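# Slide the pillow fully into its pillowcase

## Task

Get the pillow completely inside the pillowcase so the case's open end extends well beyond the pillow and the pillow lies flat rather than crumpled inside; both items must stay on the table (slight hang over the table edge is acceptable), and at the end the grippers must release and back away.

## Robot and tools

Robot: two arms, left_arm and right_arm, each with a parallel two-finger gripper. Mount positions in the scene frame: left_arm base at (-0.026, +0.216, 0) m, quat_wxyz (+1.000, 0, 0, -0.006); right_arm base at (+0.006, -0.328, 0) m, quat_wxyz (+1.000, 0, 0, -0.008). A two-camera stand sits on the floor behind the arms.

Frames. Scene frame: origin at table-top height, halfway between the nominal bases; +z points up, +x points out over the table, and left_arm is on the +y side. Arm names do not correspond to left or right in the images. Hand poses, velocities, targets and wrist-camera poses are reported in each arm's own base frame; the table and cam_high use the scene frame. On a gripper, the fingers extend along its +z axis and close along its y axis. end_effector_position (metres) is the point between the finger pads, just under 1 cm behind the tips; it and end_effector_quat_wxyz may be off by a few cm, worse when the arm is stretched far.

execute_actions(actions, cameras). actions is a list of actions run one after another. Each action is a table of at most 15 rows; each row lasts one 1/30 s control step, and if fewer than 15 rows are given the final row is repeated until step 15. Every row holds exactly 14 numbers, each within [-1, 1], covering both arms even when one stays still: left_arm dx, dy, dz, rx, ry, rz, opening, then right_arm dx, dy, dz, rx, ry, rz, opening. dx to rz are offsets, not poses: they are measured from that arm's Hand target as it was when the action began, along that arm's own base axes, and every row is measured from that same starting target, not from the row before. A new action starts from the updated target, so sending the same offset again moves the arm further. Scale: 1.0 equals 0.6 m of travel or 180 degrees of turn. rx, ry, rz form one rotation vector, applied about the Hand target position. If the dx, dy, dz vector is longer than 1.0 it is scaled back along its direction. opening is absolute, not an offset: +1 fully open (pad gap near 87 mm), +0.5 about 59-75 mm, 0 about 31-49 mm, -0.5 about 8-21 mm, -1 shut. Sending 0 there closes partway, so to keep a gripper as is, resend its current command. cameras: list of camera names, ["all"] for every camera, [] for none; omitted or null gives all cameras with an empty actions list and none otherwise. Any unrecognised name voids the call. An empty actions list simply reports state and images.

zoom_image(camera, region): camera is cam_high, cam_left_wrist or cam_right_wrist, and must appear in the most recent images. region is [x0, y0, x1, y1] in that image's pixels, origin top-left, no more than 504 wide and 504 tall. Image sizes: cam_high 504x504 (fixed, scene frame), both wrist cameras 672x504 (riding on their arms; pose given in that arm's base frame, and the picture may lag during motion).

finished_scene(scene): scene is the current scene's integer number. It closes the scene permanently, so call it only once the pillow is cased, both items are resting on the table, and the grippers have opened and moved away; the result must hold with no robot help.

Reading results. Hand target is your latest commanded pose after clipping; offsets for that arm start from it. Tool commands lists present gripper commands. grip_measured is the gripper motor position on the same scale as opening; in Joint positions the last value per arm is that reading on a 0 (closed) to 1 (open) scale. Joint velocities may say within noise, or be omitted when all are. Joint torques follow Joint positions order minus the gripper, have per-unit offsets and noise, are nonzero in free air, and entries 1-3 wrap past ±28 N m. Unchanged motor temperatures and similar lines may be dropped; an empty call shows everything.

Motion behaviour. Each step the commanded orientation is limited to within 40 degrees of the measured one, and damped IK favours position over orientation. Grippers often stop short of or below target and tilt, especially far out; small moves may fail or drift sideways. Check position and tilt after each move and correct. Waiting does not close a shortfall; a new action, even all-zero, re-requests the target, and if it still falls short, send the remaining distance as an offset. To stop pressing on something, set the target back beyond where the gripper sits. Near the first joint's axis, small hand moves can swing the whole arm. Joint ranges (rad): waist -2.618 to 3.054, shoulder 0 to 3.142, elbow 0 to 3.142 (straight at 2.901), wrist pitch and yaw -1.571 to 1.571, wrist roll -2.094 to 2.094. The robot keeps holding the last command while you think.

Gripping. Note grip_measured when the pads first touch, then command about 0.04 lower (up to 0.11 near the scale ends) for a firm hold, less below for a gentle one. Pads push about 20 N each; closing quickly can press harder. Items under 1 mm thick get proportionally less force.

Avoid: the pillow or case leaving the table, releasing anything while it moves, drops, slams, and hard pushes. Never strike fixed or heavy objects hard. Keep the grippers, their housings and wrist cameras from meeting each other; the clearance check won't prevent that, and closing on the other arm's fingers counts as a press between arms. Watch motor heat from holding loads, long reaches or pushing at unreachable targets: 75 °C brings MOTOR HOT, 90 °C folds that arm and disables it, 100 °C makes it collapse. Smooth, economical motion is preferred.

Each tool is called as name(argument=value, ...), one argument or row to a line, values as JSON.

## Session

execute_actions(
  actions=[],
)

Scene clock: 0.00 s.
left_arm: end_effector_position=(+0.3203, -0.2271, +0.1182) grip_measured=+1.000 end_effector_quat_wxyz=(+0.375, +0.021, +0.924, -0.066) | right_arm: end_effector_position=(+0.4279, +0.2133, +0.1400) grip_measured=+1.000 end_effector_quat_wxyz=(+0.507, -0.185, +0.831, +0.132)
Joint positions: left_arm=[-0.724 1.533 1.097 -0.426 -0.362 -0.544 1] | right_arm=[0.454 1.637 1.044 0.125 -0.017 0.027 1]
Joint velocities: within noise
Joint torques (N m): no reading
Motor temperatures (°C): left_arm=[23 24 24 28 21 24 21] | right_arm=[22 27 27 28 21 21 19]
Heat: left arm: 28 °C; right arm: 28 °C.
Hand target: left_arm +0.3211, -0.2280, +0.1225; +0.378, +0.020, +0.923, -0.069 | right_arm +0.4294, +0.2140, +0.1470; +0.513, -0.184, +0.828, +0.133
Tool commands: left_gripper/opening=+1.0 right_gripper/opening=+1.0

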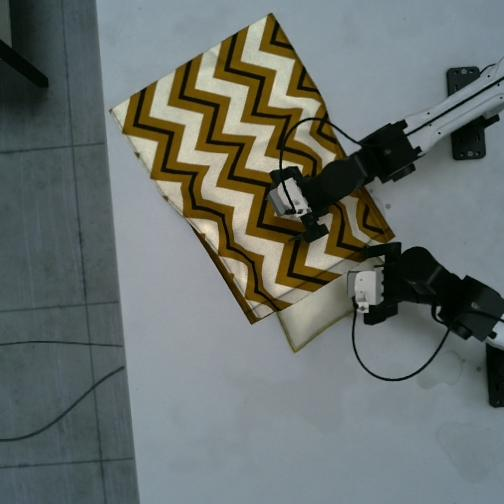

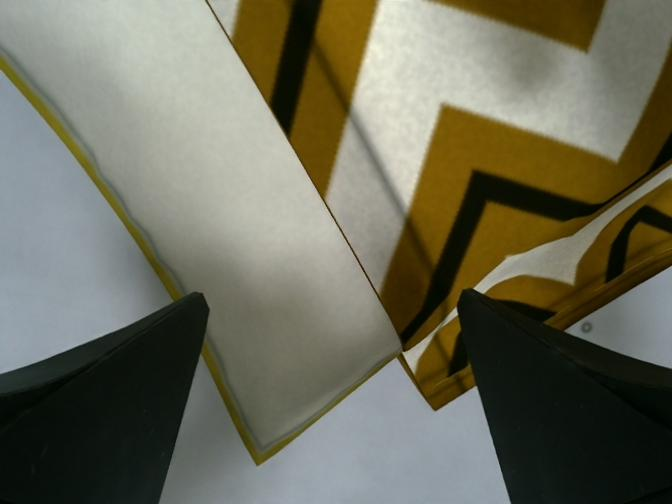

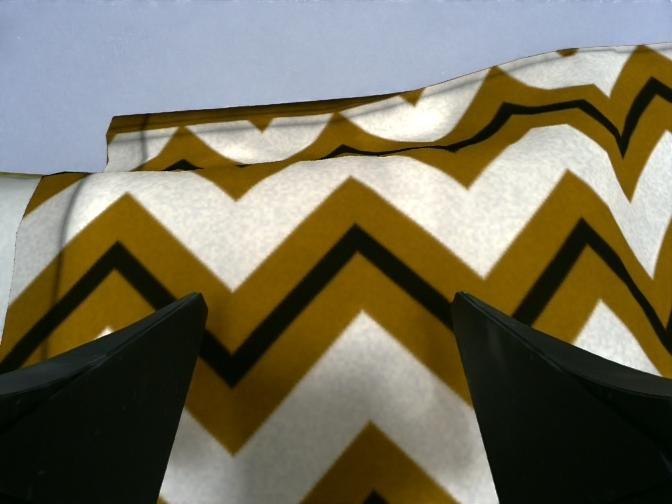

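zoom_image(
  camera="cam_high",
  region=[200, 180, 420, 380],
)

execute_actions(
  actions=[
    [[0,0.2,0.05,0,0,0,1,-0.3,-0.2,0.05,0,0,0,1]],
    [[0,0.2,0.0,0,0,0,1,-0.1,-0.1,0.0,0,0,0,1]],
  ],
  cameras=["all"],
)

Scaled by 2.291 from the camera's image (finer frame: 720x720).

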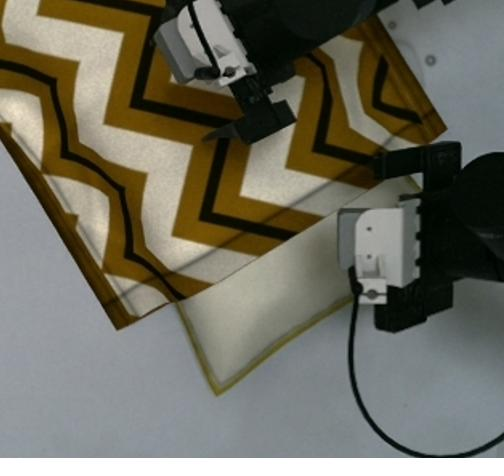

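Scene clock: 20.67 s.
left_arm: end_effector_position=(+0.3200, +0.0108, +0.1490) grip_measured=+1.000 end_effector_quat_wxyz=(+0.382, +0.013, +0.922, -0.067) | right_arm: end_effector_position=(+0.1931, +0.0365, +0.1684) grip_measured=+1.000 end_effector_quat_wxyz=(+0.516, -0.157, +0.835, +0.110)
Joint positions: left_arm=[0.156 1.205 0.943 -0.543 0.244 0.086 1] | right_arm=[-0.267 0.397 0.595 -0.757 -0.584 -0.308 1]
Joint torques (N m): left_arm=[0.57 -3.4 11.4 1.62 0.28 0.18] | right_arm=[-0.8 2.56 8.36 1.52 -0.29 -0.31]
Heat: left arm: 30 °C; right arm: 31 °C.
Hand target: left_arm +0.3211, +0.0119, +0.1526; +0.378, +0.020, +0.923, -0.069 | right_arm +0.1894, +0.0340, +0.1770; +0.513, -0.184, +0.828, +0.133
Off the commanded pose: left_arm 0.004 m, 1 deg | right_arm 0.010 m, 4 deg.
cam_left_wrist: T_world_to_cam=[[-0.08242, -0.98874, 0.12495, 0.0155], [-0.99219, 0.09318, 0.08289, 0.32264], [-0.0936, -0.11714, -0.98869, 0.31988]] pos_world=[0.35134, 0.02273, 0.28759]
cam_right_wrist: T_world_to_cam=[[0.35983, -0.93288, -0.0161, -0.03714], [-0.91202, -0.34803, -0.21702, 0.2447], [0.19685, 0.09277, -0.97603, 0.26838]] pos_world=[0.1837, 0.02562, 0.31446]

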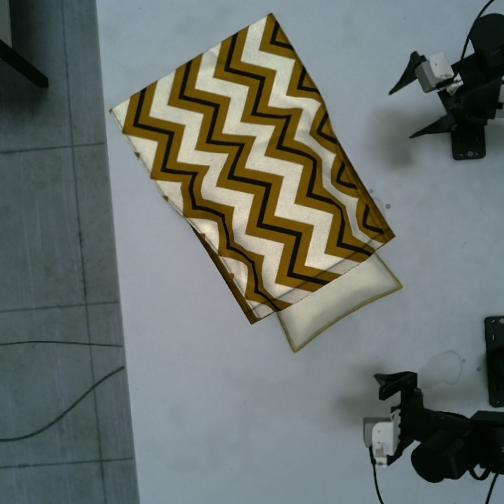

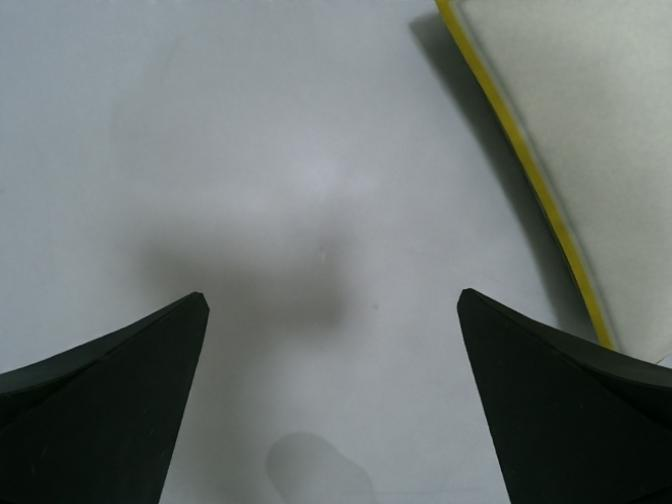

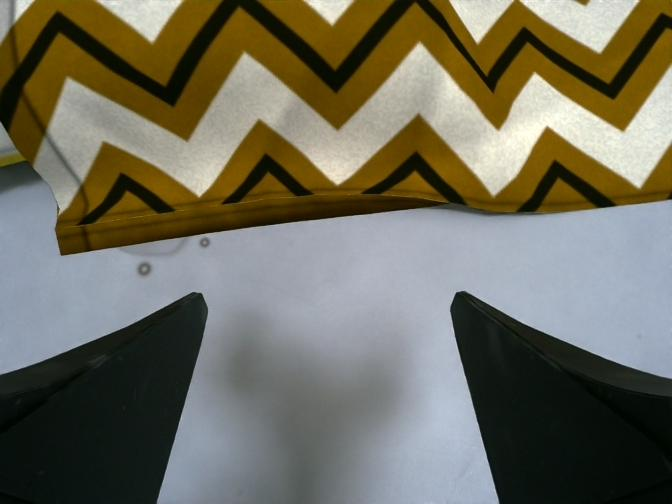

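zoom_image(
  camera="cam_high",
  region=[180, 200, 300, 360],
)

zoom_image(
  camera="cam_high",
  region=[310, 190, 430, 310],
)

Scaled by 3.150 from the camera's image (finer frame: 720x720).

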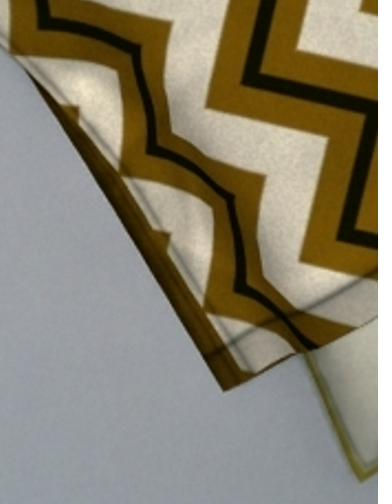

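Scaled by 4.200 from the camera's image (finer frame: 720x720).

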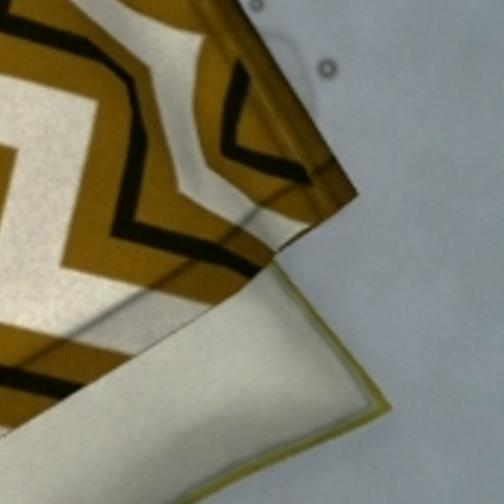

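execute_actions(
  actions=[
    [[0.095,-0.068,-0.014,0.0435,0.049,-0.079,0.4,0.0035,0.084,-0.024,-0.094,0.028,0.113,0.4]],
    [[0.095,-0.068,-0.014,0.0435,0.049,-0.079,0.4,0.0035,0.084,-0.024,-0.094,0.028,0.113,0.4]],
    [[0.095,-0.068,-0.014,0.0435,0.049,-0.079,0.4,0.0035,0.084,-0.024,-0.094,0.028,0.113,0.4]],
    [[0.095,-0.068,-0.014,0.0435,0.049,-0.079,0.4,0.0035,0.084,-0.024,-0.094,0.028,0.113,0.4]],
  ],
  cameras=["all"],
)

Scene clock: 152.57 s.
left_arm: end_effector_position=(+0.5419, -0.1534, +0.1145) grip_measured=+0.400 end_effector_quat_wxyz=(+0.223, +0.520, +0.823, +0.047) | right_arm: end_effector_position=(+0.1929, +0.2333, +0.1165) grip_measured=+0.400 end_effector_quat_wxyz=(-0.004, +0.851, -0.526, -0.005)
Joint positions: left_arm=[-0.325 2.633 2.842 -1.32 0.013 0.8 0.7] | right_arm=[0.993 1.752 1.486 -1.296 -0.01 -1.041 0.7]
Joint torques (N m): left_arm=[0.2 -14.5 10.44 1.37 0.04 0.18] | right_arm=[-0.49 -5.98 7.73 0.22 0.08 -0.34]
Motor temperatures (°C): left_arm=[23 25 44 33 21 23 20] | right_arm=[22 28 36 32 21 21 19]
Heat: left arm: 44 °C; right arm: 36 °C.
Hand target: left_arm +0.5490, -0.1513, +0.1189; +0.000, +0.520, +0.854, -0.001 | right_arm +0.1978, +0.2356, +0.1194; -0.003, +0.854, -0.521, +0.000
Off the commanded pose: left_arm 0.009 m, 26 deg | right_arm 0.006 m, 1 deg.
elbow stopped short (left arm): the move would have taken joint 3 (elbow) straighter than the controller allows.
cam_left_wrist: T_world_to_cam=[[-0.83944, -0.45475, -0.29755, 0.41627], [-0.54317, 0.68454, 0.48618, 0.36216], [-0.01741, 0.56974, -0.82164, 0.33236]] pos_world=[0.55194, -0.24797, 0.22086]
cam_right_wrist: T_world_to_cam=[[0.89534, 0.44498, 0.01885, -0.28314], [0.27042, -0.57677, 0.77085, 0.01192], [0.35388, -0.68508, -0.63674, 0.31102]] pos_world=[0.14021, 0.34594, 0.19419]

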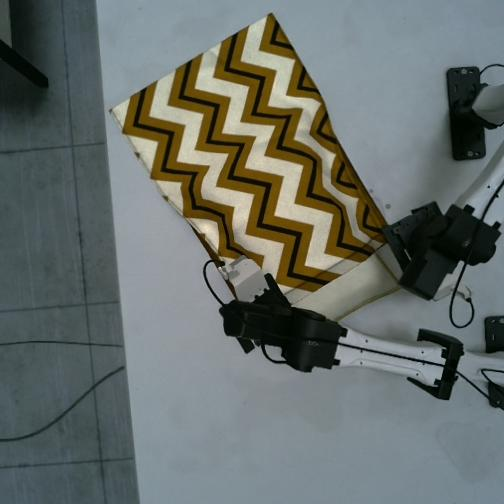

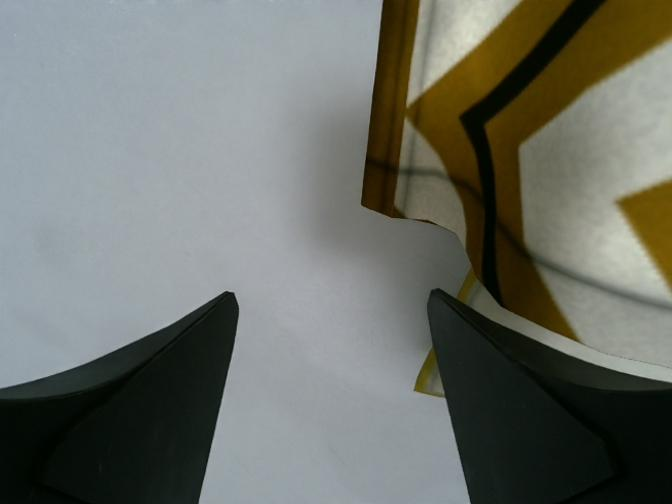

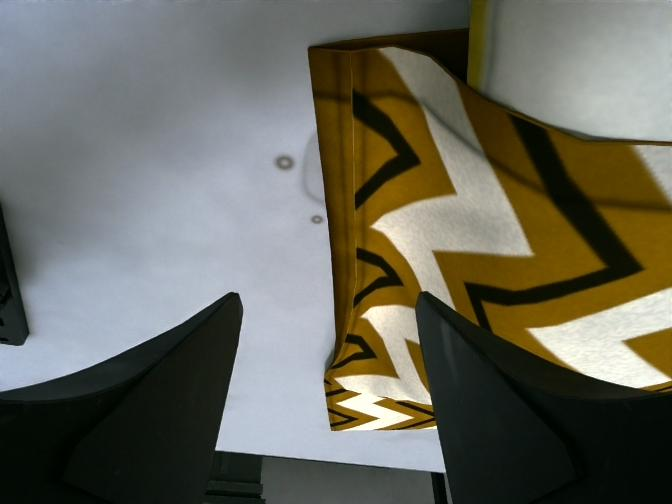

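execute_actions(
  actions=[
    [[-0.006,0.007,0,-0.0625,-0.078,0.128,0.4,0.018,0.008,-0.075,0,0,0,0.4]],
    [[-0.006,0.007,-0.05,-0.0625,-0.078,0.128,0.4,0,0,-0.075,0,0,0,0.4]],
    [[0,0,-0.098,0,0,0,0.4,0,0,0,0,0,0,0.4]],
  ],
  cameras=["all"],
)

Scene clock: 193.03 s.
left_arm: end_effector_position=(+0.5379, -0.1421, +0.0208) grip_measured=+0.400 end_effector_quat_wxyz=(+0.254, +0.132, +0.957, -0.037) | right_arm: end_effector_position=(+0.2057, +0.2429, +0.0330) grip_measured=+0.400 end_effector_quat_wxyz=(-0.005, +0.852, -0.524, -0.004)
Joint positions: left_arm=[-0.255 2.42 2.062 -0.693 0.014 0.015 0.7] | right_arm=[0.978 1.864 1.287 -0.985 -0.009 -1.06 0.7]
Joint torques (N m): left_arm=[-0.08 -17.42 7.28 1.55 0 -0.11] | right_arm=[-0.58 -7.36 4.68 0.41 -0.02 -0.32]
Motor temperatures (°C): left_arm=[23 35 39 33 21 23 20] | right_arm=[22 31 35 29 21 20 19]
Heat: left arm: 39 °C; right arm: 35 °C.
Hand target: left_arm +0.5418, -0.1428, +0.0300; +0.298, +0.125, +0.945, -0.040 | right_arm +0.2085, +0.2404, +0.0295; -0.003, +0.854, -0.521, +0.000
Off the commanded pose: left_arm 0.010 m, 5 deg | right_arm 0.005 m, 1 deg.
elbow stopped short (left arm): the move would have taken joint 3 (elbow) straighter than the controller allows.
cam_left_wrist: T_world_to_cam=[[-0.27465, -0.9614, 0.01681, 0.00784], [-0.90013, 0.26322, 0.3471, 0.5329], [-0.33812, 0.0802, -0.93768, 0.35422]] pos_world=[0.60161, -0.16114, 0.14704]
cam_right_wrist: T_world_to_cam=[[0.8936, 0.44836, 0.02115, -0.29785], [0.2708, -0.57609, 0.77122, 0.07815], [0.35797, -0.68344, -0.63621, 0.25866]] pos_world=[0.15241, 0.35534, 0.11059]

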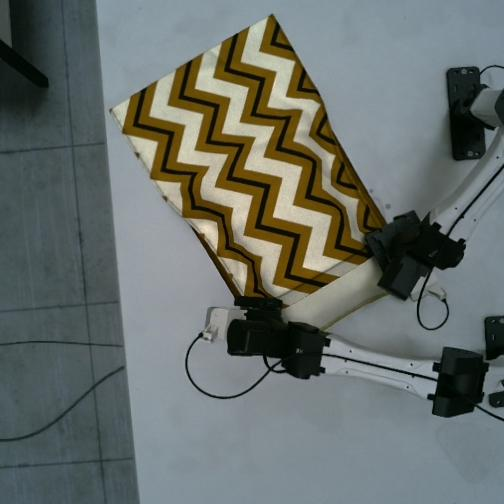

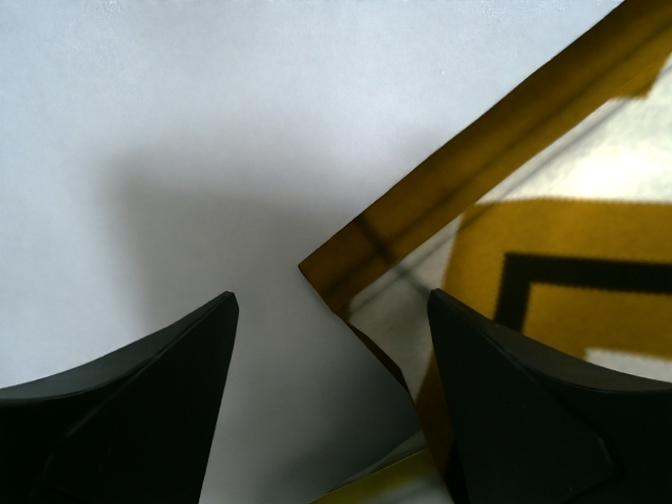

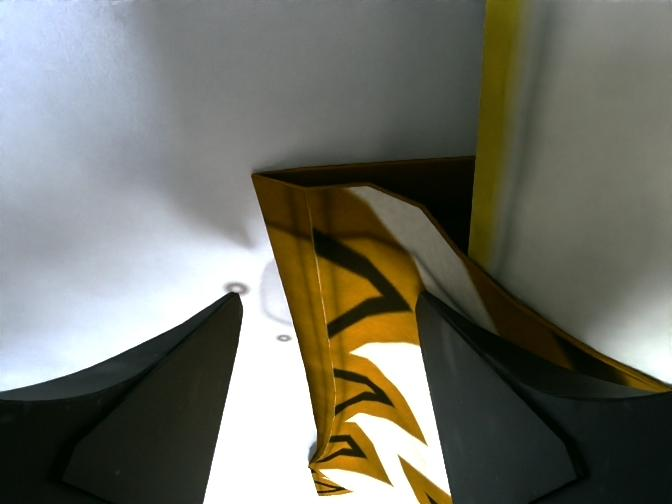

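execute_actions(
  actions=[
    [[-0.002,-0.008,-0.018,0,0,0,0.4,0,0,-0.04,0,0,0,0.4]],
    [[0,0,0,0,0,0,0.4,0,0,0,0,0,0,0.4]],
    [[0,0,0,0,0,0,0,0,0,0,0,0,0,0]],
    [[0,0,0,0,0,0,-0.5,0,0,0,0,0,0,-0.5]],
    [[0,0,0,0,0,0,-1,0,0,0,0,0,0,-1]],
  ],
  cameras=["all"],
)

Scene clock: 211.70 s.
left_arm: end_effector_position=(+0.5458, -0.1512, +0.0197) grip_measured=-0.972 end_effector_quat_wxyz=(+0.303, +0.130, +0.943, -0.045) | right_arm: end_effector_position=(+0.2071, +0.2444, +0.0107) grip_measured=-0.999 end_effector_quat_wxyz=(-0.009, +0.852, -0.524, -0.003)
Joint positions: left_arm=[-0.268 2.363 1.915 -0.5 0.009 0.003 0.014] | right_arm=[0.978 1.895 1.234 -0.892 -0.007 -1.061 0]
Joint torques (N m): left_arm=[0.02 -16.1 6.41 1.55 -0.03 -0.04] | right_arm=[-0.75 -6.94 4.36 0.43 0.02 -0.29]
Motor temperatures (°C): left_arm=[23 40 38 33 21 23 20] | right_arm=[22 33 34 29 21 20 19]
Heat: left arm: 40 °C; right arm: 34 °C.
Hand target: left_arm +0.5407, -0.1476, +0.0192; +0.298, +0.125, +0.945, -0.040 | right_arm +0.2084, +0.2403, +0.0054; -0.003, +0.854, -0.521, +0.000
Off the commanded pose: left_arm 0.006 m, 1 deg | right_arm 0.007 m, 1 deg.
cam_left_wrist: T_world_to_cam=[[-0.2762, -0.96094, 0.01765, 0.00212], [-0.9296, 0.27176, 0.24897, 0.56197], [-0.24405, 0.05235, -0.96835, 0.30162]] pos_world=[0.59661, -0.16647, 0.15212]
cam_right_wrist: T_world_to_cam=[[0.89309, 0.44892, 0.02946, -0.29941], [0.26639, -0.58045, 0.76949, 0.09777], [0.36254, -0.67937, -0.63798, 0.24314]] pos_world=[0.15321, 0.35634, 0.0887]

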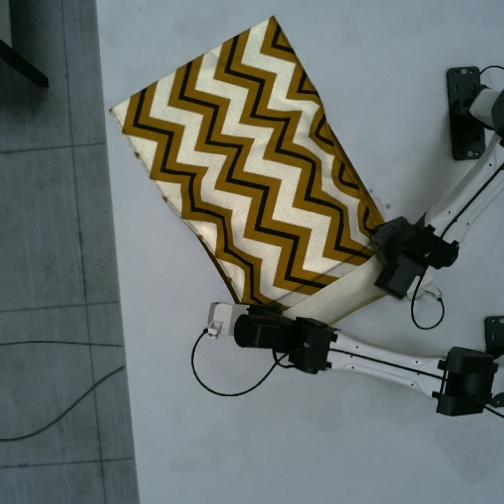

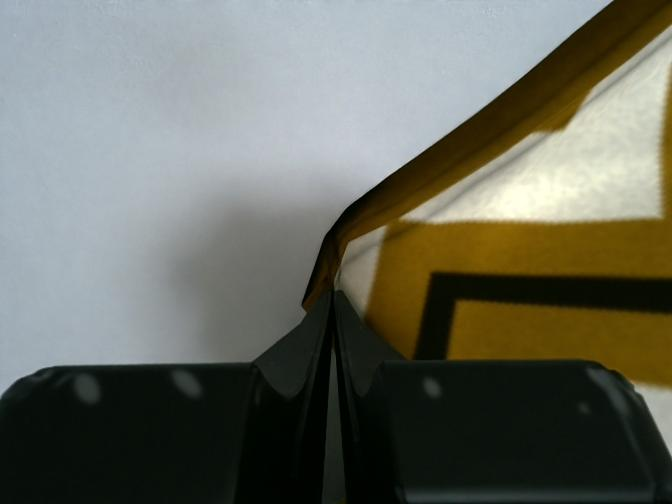

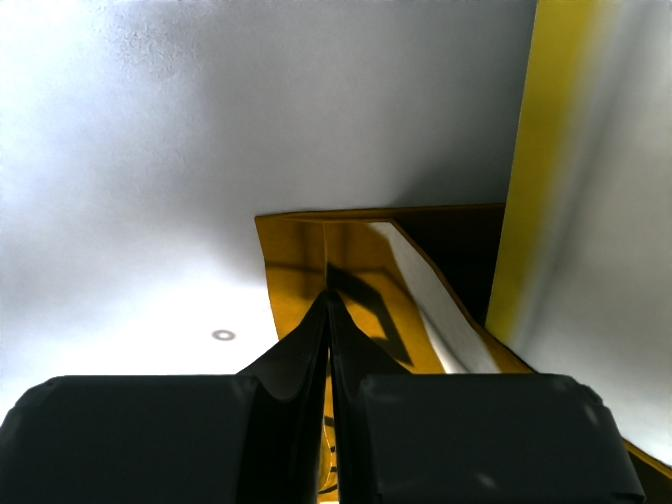

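execute_actions(
  actions=[
    [[0,0,0,0,0,0,-1,0,-0.005,0,0,0,0,0.4]],
    [[0,0,0,0,0,0,-1,0,0,-0.022,0,0,0,0.4]],
    [[0,0,0,0,0,0,-1,0,0,0,0,0,0,0]],
    [[0,0,0,0,0,0,-1,0,0,0,0,0,0,-0.5]],
    [[0,0,0,0,0,0,-1,0,0,0,0,0,0,-1]],
  ],
  cameras=["cam_right_wrist"],
)

Scene clock: 225.63 s.
left_arm: end_effector_position=(+0.5458, -0.1512, +0.0197) grip_measured=-0.972 end_effector_quat_wxyz=(+0.303, +0.130, +0.943, -0.045) | right_arm: end_effector_position=(+0.2222, +0.2492, +0.0089) grip_measured=-0.903 end_effector_quat_wxyz=(-0.037, +0.852, -0.521, +0.020)
Joint positions: left_arm=[-0.268 2.363 1.915 -0.5 0.009 0.003 0.014] | right_arm=[0.972 1.893 1.218 -0.821 0.037 -1.073 0.048]
Joint torques (N m): left_arm=[0.13 -15.97 6.45 1.59 -0.05 -0.07] | right_arm=[-0.69 -5.83 2.89 0.35 -0.44 -0.16]
Heat: left arm: 42 °C; right arm: 33 °C.
Hand target: left_arm +0.5407, -0.1477, +0.0192; +0.298, +0.125, +0.945, -0.040 | right_arm +0.2084, +0.2374, -0.0078; -0.003, +0.854, -0.521, +0.000
Off the commanded pose: left_arm 0.006 m, 1 deg | right_arm 0.025 m, 4 deg.
cam_right_wrist: T_world_to_cam=[[0.88683, 0.45101, 0.10063, -0.31479], [0.21574, -0.59668, 0.77294, 0.1132], [0.40865, -0.66375, -0.62645, 0.22556]] pos_world=[0.16256, 0.35923, 0.08549]

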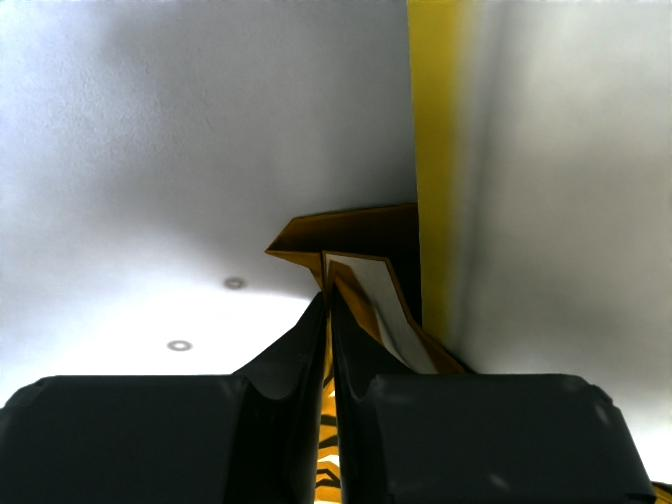

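execute_actions(
  actions=[
    [[0,0,0.07,0,0,0,-1,0,0,0.08,0,0,0,-1]],
    [[0,0,0.07,0,0,0,-1,0,0,0.07,0,0,0,-1]],
  ],
  cameras=["all"],
)

Scene clock: 251.03 s.
left_arm: end_effector_position=(+0.5328, -0.1479, +0.0831) grip_measured=-0.972 end_effector_quat_wxyz=(+0.276, +0.131, +0.951, -0.041) | right_arm: end_effector_position=(+0.2105, +0.2386, +0.0723) grip_measured=-0.910 end_effector_quat_wxyz=(-0.004, +0.853, -0.522, +0.007)
Joint positions: left_arm=[-0.268 2.334 2.141 -0.812 0.008 0.003 0.014] | right_arm=[0.971 1.822 1.392 -1.131 0.014 -1.073 0.045]
Joint torques (N m): left_arm=[0.12 -15.62 12.41 1.46 -0.04 -0.03] | right_arm=[-0.53 -8.42 7.43 -0.01 -0.18 -0.18]
Motor temperatures (°C): left_arm=[23 45 37 35 21 23 21] | right_arm=[22 33 32 28 21 20 20]
Heat: left arm: 45 °C; right arm: 33 °C.
Hand target: left_arm +0.5406, -0.1476, +0.1031; +0.298, +0.125, +0.945, -0.040 | right_arm +0.2084, +0.2374, +0.0822; -0.003, +0.854, -0.521, +0.000
Off the commanded pose: left_arm 0.022 m, 3 deg | right_arm 0.010 m, 1 deg.
cam_left_wrist: T_world_to_cam=[[-0.27555, -0.96112, 0.0177, 0.00013], [-0.91441, 0.26775, 0.30359, 0.52012], [-0.29652, 0.06747, -0.95264, 0.38854]] pos_world=[0.59085, -0.16536, 0.21224]
cam_right_wrist: T_world_to_cam=[[0.89062, 0.45365, 0.03157, -0.30245], [0.25986, -0.56467, 0.78334, 0.04276], [0.37319, -0.68946, -0.62079, 0.27616]] pos_world=[0.15519, 0.35175, 0.1475]

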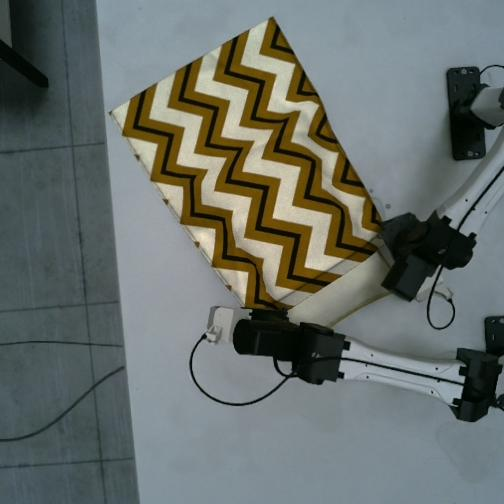

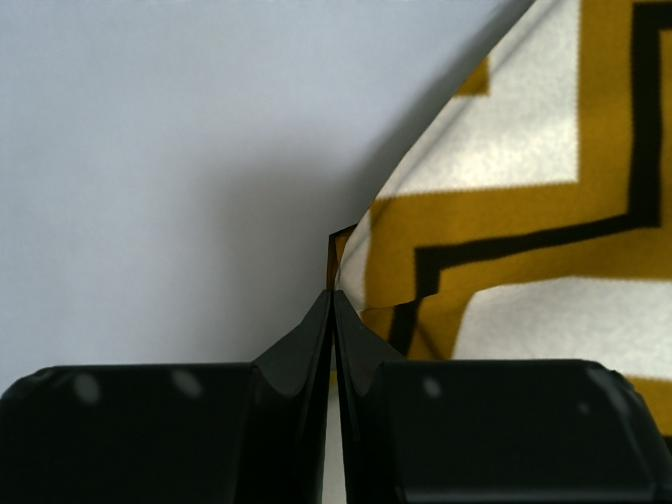

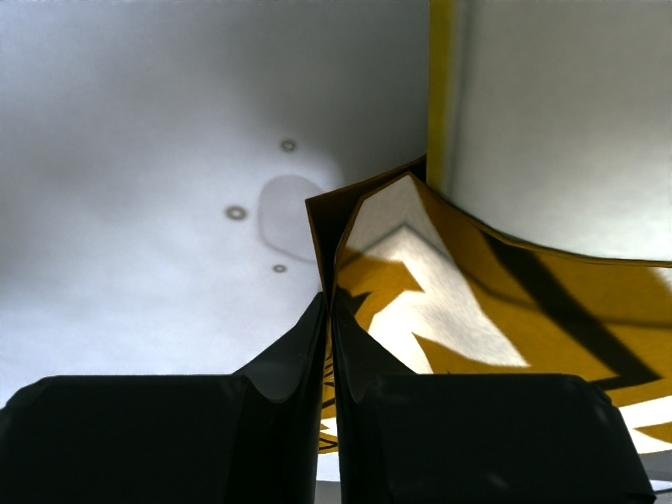

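execute_actions(
  actions=[
    [[-0.028,0.008,0.086,-0.007,-0.027,0,-1,-0.028,0.008,0.09,0,0,0,-1]],
    [[-0.028,0.008,0.086,-0.007,-0.027,0,-1,-0.028,0.008,0.09,0,0,0,-1]],
    [[-0.028,0.008,0.086,-0.007,-0.027,0,-1,-0.028,0.008,0.09,0,0,0,-1]],
    [[-0.028,0.008,0.086,-0.007,-0.027,0,-1,-0.028,0.008,0.09,0,0,0,-1]],
  ],
  cameras=["all"],
)

Scene clock: 261.03 s.
left_arm: end_effector_position=(+0.4669, -0.1310, +0.2864) grip_measured=-0.972 end_effector_quat_wxyz=(+0.427, +0.125, +0.893, -0.063) | right_arm: end_effector_position=(+0.1447, +0.2601, +0.2893) grip_measured=-0.910 end_effector_quat_wxyz=(-0.207, +0.843, -0.496, -0.007)
Joint positions: left_arm=[-0.27 1.832 2.029 -0.875 0.012 0.003 0.014] | right_arm=[1.203 1.555 1.947 -1.549 0.052 -0.887 0.045]
Joint torques (N m): left_arm=[0.17 -10.82 12.1 2.14 -0.08 0.01] | right_arm=[0.36 -5.29 7.19 0.87 0.02 0.03]
Heat: left arm: 47 °C; right arm: 34 °C.
Hand target: left_arm +0.4734, -0.1286, +0.3097; +0.459, +0.117, +0.879, -0.059 | right_arm +0.1413, +0.2566, +0.2983; -0.003, +0.854, -0.521, +0.000
Off the commanded pose: left_arm 0.024 m, 4 deg | right_arm 0.010 m, 24 deg.
joint sent to its limit (right arm) — joint 4 (wrist pitch), lower limit. The joint targets are off in orientation, not in position.
cam_left_wrist: T_world_to_cam=[[-0.28413, -0.95866, 0.01549, -0.00035], [-0.95869, 0.28384, -0.01883, 0.50869], [0.01365, -0.0202, -0.9997, 0.41862]] pos_world=[0.48186, -0.13627, 0.42808]
cam_right_wrist: T_world_to_cam=[[0.83704, 0.41447, 0.35718, -0.33674], [0.15562, -0.80619, 0.57082, 0.04138], [0.52454, -0.42222, -0.73932, 0.39312]] pos_world=[0.06922, 0.33891, 0.38729]

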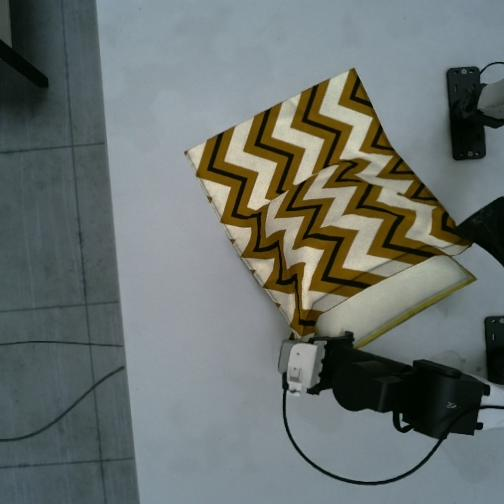

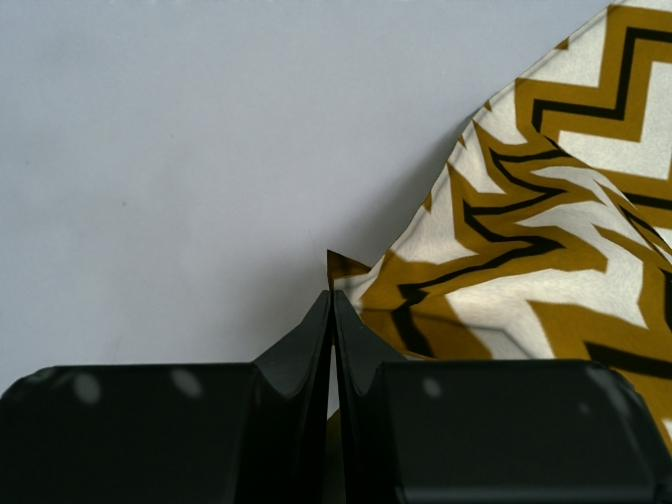

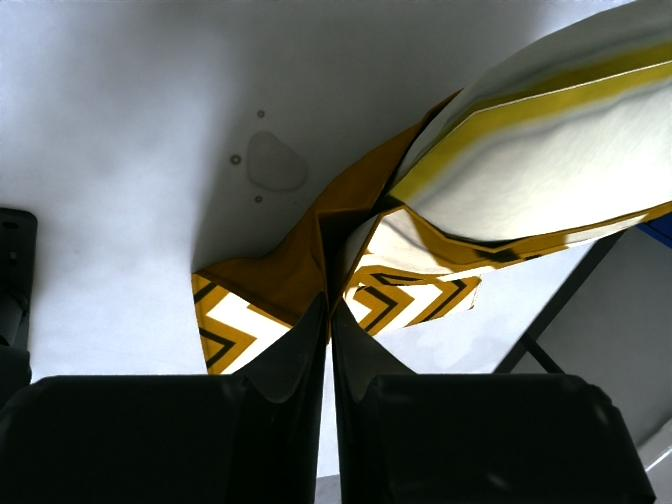

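execute_actions(
  actions=[
    [[0.01,0.012,0.075,-0.007,-0.027,0,-1,0.01,0.012,0.075,0,0,0,-1]],
    [[0.01,0.012,0.075,-0.007,-0.027,0,-1,0.01,0.012,0.075,0,0,0,-1]],
    [[0.01,0.012,0.075,-0.007,-0.027,0,-1,0.01,0.012,0.075,0,0,0,-1]],
  ],
  cameras=["all"],
)

Scene clock: 269.90 s.
left_arm: end_effector_position=(+0.4889, -0.1128, +0.4313) grip_measured=-0.972 end_effector_quat_wxyz=(+0.565, +0.107, +0.814, -0.082) | right_arm: end_effector_position=(+0.1590, +0.2767, +0.4228) grip_measured=-0.910 end_effector_quat_wxyz=(-0.416, +0.789, -0.452, -0.010)
Joint positions: left_arm=[-0.205 2.072 2.834 -1.12 0.064 0.01 0.014] | right_arm=[1.212 1.621 2.487 -1.583 0.104 -0.936 0.045]
Joint torques (N m): left_arm=[0.96 -9.55 8.94 2.36 0.08 0.19] | right_arm=[0.47 -3.63 5.85 1.61 0.11 -0.24]
Heat: left arm: 46 °C; right arm: 33 °C.
Hand target: left_arm +0.4914, -0.1070, +0.4448; +0.570, +0.108, +0.811, -0.073 | right_arm +0.1593, +0.2783, +0.4332; -0.085, +0.853, -0.515, -0.002
Off the commanded pose: left_arm 0.015 m, 1 deg | right_arm 0.010 m, 48 deg; orientation clipped; orientation clipped at the end of an earlier action of this call.
joint read past its limit (right arm) — joint 4 (wrist pitch), lower limit.
joint sent to its limit (right arm) — joint 4 (wrist pitch), lower limit. The joint targets are off in orientation, not in position.
cam_left_wrist: T_world_to_cam=[[-0.27556, -0.96108, 0.01978, 0.01475], [-0.90804, 0.25349, -0.33347, 0.63484], [0.31548, -0.10985, -0.94255, 0.38129]] pos_world=[0.46023, -0.10486, 0.5708]
cam_right_wrist: T_world_to_cam=[[0.71676, 0.23254, 0.6574, -0.46066], [0.07907, -0.96378, 0.25471, 0.16568], [0.69282, -0.13058, -0.70919, 0.37115]] pos_world=[0.05994, 0.31527, 0.52385]

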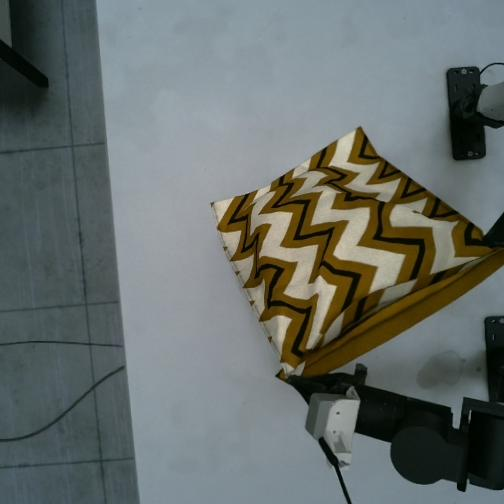

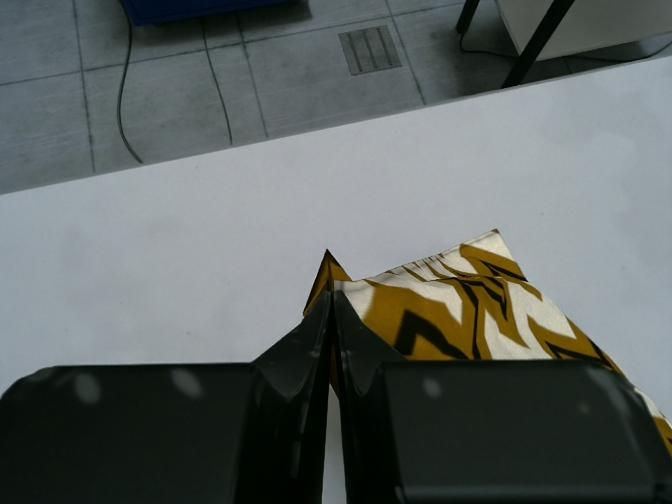

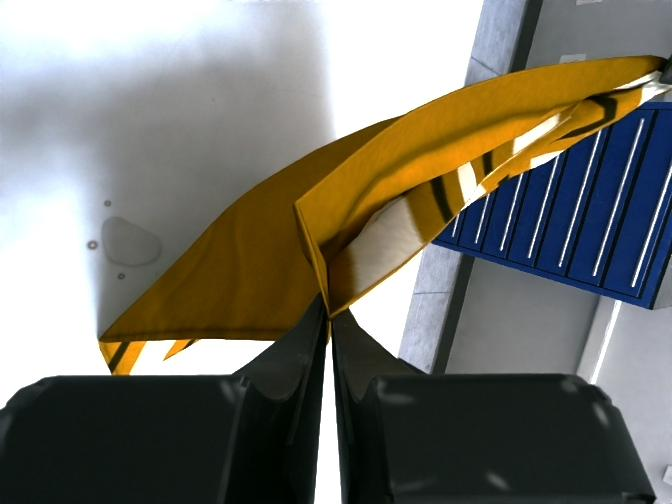

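execute_actions(
  actions=[
    [[-0.007,0.05,-0.09,0.008,0.031,0,-1,-0.007,0.05,-0.09,0,0,0,-1]],
    [[-0.007,0.045,-0.1,0.008,0.031,0,-1,-0.007,0.045,-0.1,0,0,0,-1]],
    [[-0.007,0.04,-0.12,0.008,0.031,0,-1,-0.007,0.04,-0.12,0,0,0,-1]],
    [[-0.007,0.035,-0.12,0.008,0.031,0,-1,-0.007,0.035,-0.12,0,0,0,-1]],
    [[-0.007,0.03,-0.12,0.008,0.031,0,-1,-0.007,0.03,-0.12,0,0,0,-1]],
    [[-0.007,0.03,-0.09,0.008,0.031,0,-1,-0.007,0.03,-0.09,0,0,0,-1]],
  ],
  cameras=["all"],
)

Scene clock: 359.90 s.
left_arm: end_effector_position=(+0.4640, +0.0292, +0.0613) grip_measured=-0.972 end_effector_quat_wxyz=(+0.299, +0.119, +0.946, -0.045) | right_arm: end_effector_position=(+0.1362, +0.4152, +0.0525) grip_measured=-0.910 end_effector_quat_wxyz=(-0.084, +0.855, -0.511, -0.002)
Joint positions: left_arm=[0.121 1.955 1.444 -0.481 0.224 0.304 0.014] | right_arm=[1.336 2.198 1.859 -1.069 0.046 -0.732 0.045]
Joint torques (N m): left_arm=[-0.08 -10.85 8.38 1.6 0.19 0.17] | right_arm=[0.03 -10.58 5.64 0.72 0 0.04]
Motor temperatures (°C): left_arm=[23 38 40 41 21 23 21] | right_arm=[22 31 33 32 21 20 21]
Heat: left arm: 41 °C; right arm: 33 °C.
Hand target: left_arm +0.4662, +0.0311, +0.0607; +0.303, +0.124, +0.944, -0.040 | right_arm +0.1342, +0.4162, +0.0493; -0.085, +0.853, -0.515, -0.002
Off the commanded pose: left_arm 0.003 m, 1 deg | right_arm 0.004 m, 1 deg.
cam_left_wrist: T_world_to_cam=[[-0.25648, -0.9662, 0.02604, 0.14265], [-0.93266, 0.25447, 0.25571, 0.42816], [-0.25369, 0.04129, -0.9664, 0.31719]] pos_world=[0.51638, 0.01578, 0.19333]
cam_right_wrist: T_world_to_cam=[[0.87451, 0.4584, 0.15843, -0.3222], [0.22215, -0.66895, 0.70933, 0.2295], [0.43114, -0.58512, -0.68684, 0.36566]] pos_world=[0.07313, 0.51518, 0.1394]

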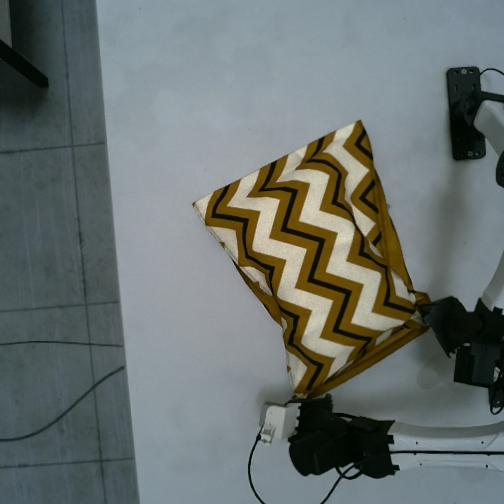

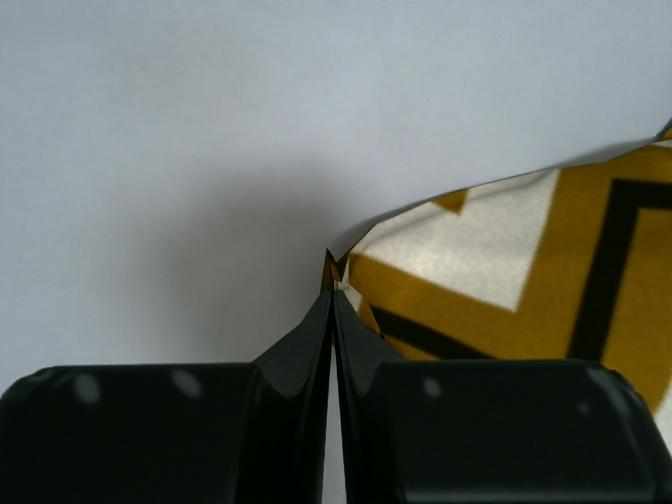

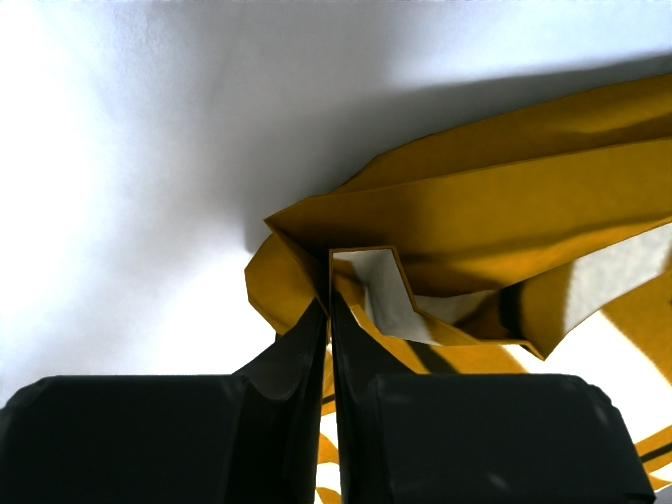

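execute_actions(
  actions=[
    [[-0.01,0.04,-0.04,0,0,0,-1,-0.01,0.04,-0.03,0,0,0,-1]],
    [[0,0.02,-0.03,0,0,0,-1,0,0.02,-0.03,0,0,0,-1]],
    [[0,0,0,0,0,0,-0.3,0,0,0,0,0,0,-0.3]],
    [[0,0,0,0,0,0,0.5,0,0,0,0,0,0,0.5]],
    [[0,0,0.15,0,0,0,0.5,0,0,0.15,0,0,0,0.5]],
    [[0.0,0.15,0.1,0,0,0,0.5,-0.05,-0.2,0.1,0,0,0,0.5]],
  ],
  cameras=["all"],
)

zoom_image(
  camera="cam_high",
  region=[170, 100, 470, 400],
)

Scene clock: 372.10 s.
left_arm: end_effector_position=(+0.4583, +0.1570, +0.1652) grip_measured=+0.500 end_effector_quat_wxyz=(+0.306, +0.116, +0.944, -0.038) | right_arm: end_effector_position=(+0.1281, +0.4446, +0.0151) grip_measured=+0.500 end_effector_quat_wxyz=(-0.077, +0.855, -0.512, -0.001)
Joint positions: left_arm=[0.418 2.06 2.018 -1.01 0.37 0.564 0.75] | right_arm=[1.367 2.357 1.978 -1.045 0.049 -0.699 0.75]
Joint torques (N m): left_arm=[0.05 -11.26 11.44 1.19 0.36 0.18] | right_arm=[-0.58 -11.71 5.72 0.56 -0.06 -0.13]
Heat: left arm: 41 °C; right arm: 35 °C.
Hand target: left_arm +0.4601, +0.1571, +0.1687; +0.303, +0.124, +0.944, -0.040 | right_arm +0.1281, +0.4446, +0.0151; -0.077, +0.855, -0.512, -0.001 (last step not sent: back at the drive's target)
Off the commanded pose: left_arm 0.004 m, 1 deg | right_arm 0.137 m, 0 deg.
led back after a hold (left arm): the arm was led back toward your command in small steps, so it may still be short of it.
led back after a hold (right arm): the arm was led back toward your command in small steps, so it may still be short of it.
pose unreachable (left arm): on one or more control steps of this call, first in action 0 (counted from 0), this arm could not follow its commanded pose, so it was not sent that pose on those steps. It may still have moved: this result reports where it is.
cause: moving toward the commanded pose would bring a part of the arm too close to another arm (this arm's upper arm (the part past joint 2) and the right arm's wrist camera, along the way the arms are being sent, or toward where that arm still pushes).
pose unreachable (right arm): on one or more control steps of this call, first in action 0 (counted from 0), this arm could not follow its commanded pose, so it was not sent that pose on those steps. It may still have moved: this result reports where it is.
cause: moving toward the commanded pose would bring a part of the arm too close to another arm (this arm's wrist camera and the left arm's upper arm (the part past joint 2), along the way the arms are being sent, or toward where that arm still pushes).
cam_left_wrist: T_world_to_cam=[[-0.24697, -0.96894, 0.01239, 0.2603], [-0.93877, 0.24241, 0.24483, 0.37015], [-0.24023, 0.04883, -0.96949, 0.40388]] pos_world=[0.5088, 0.14277, 0.29771]
cam_right_wrist: T_world_to_cam=[[0.87582, 0.4594, 0.14799, -0.32311], [0.22489, -0.65974, 0.71705, 0.27307], [0.42705, -0.59473, -0.68112, 0.36539]] pos_world=[0.06554, 0.54589, 0.10089]

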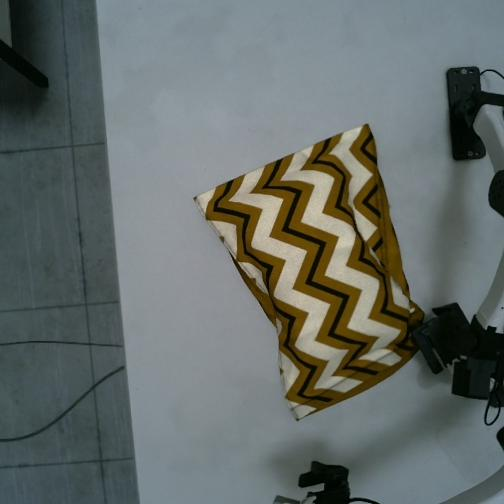

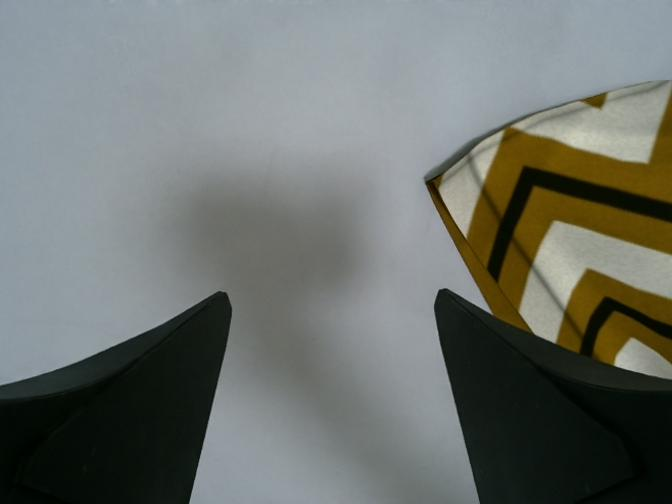

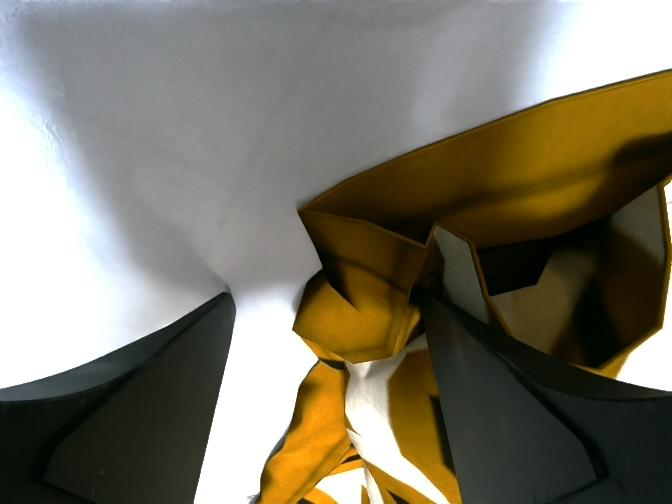

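Scaled by 1.680 from the camera's image (finer frame: 720x720).

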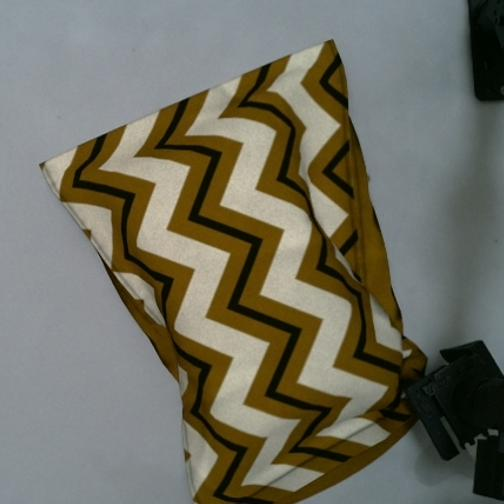

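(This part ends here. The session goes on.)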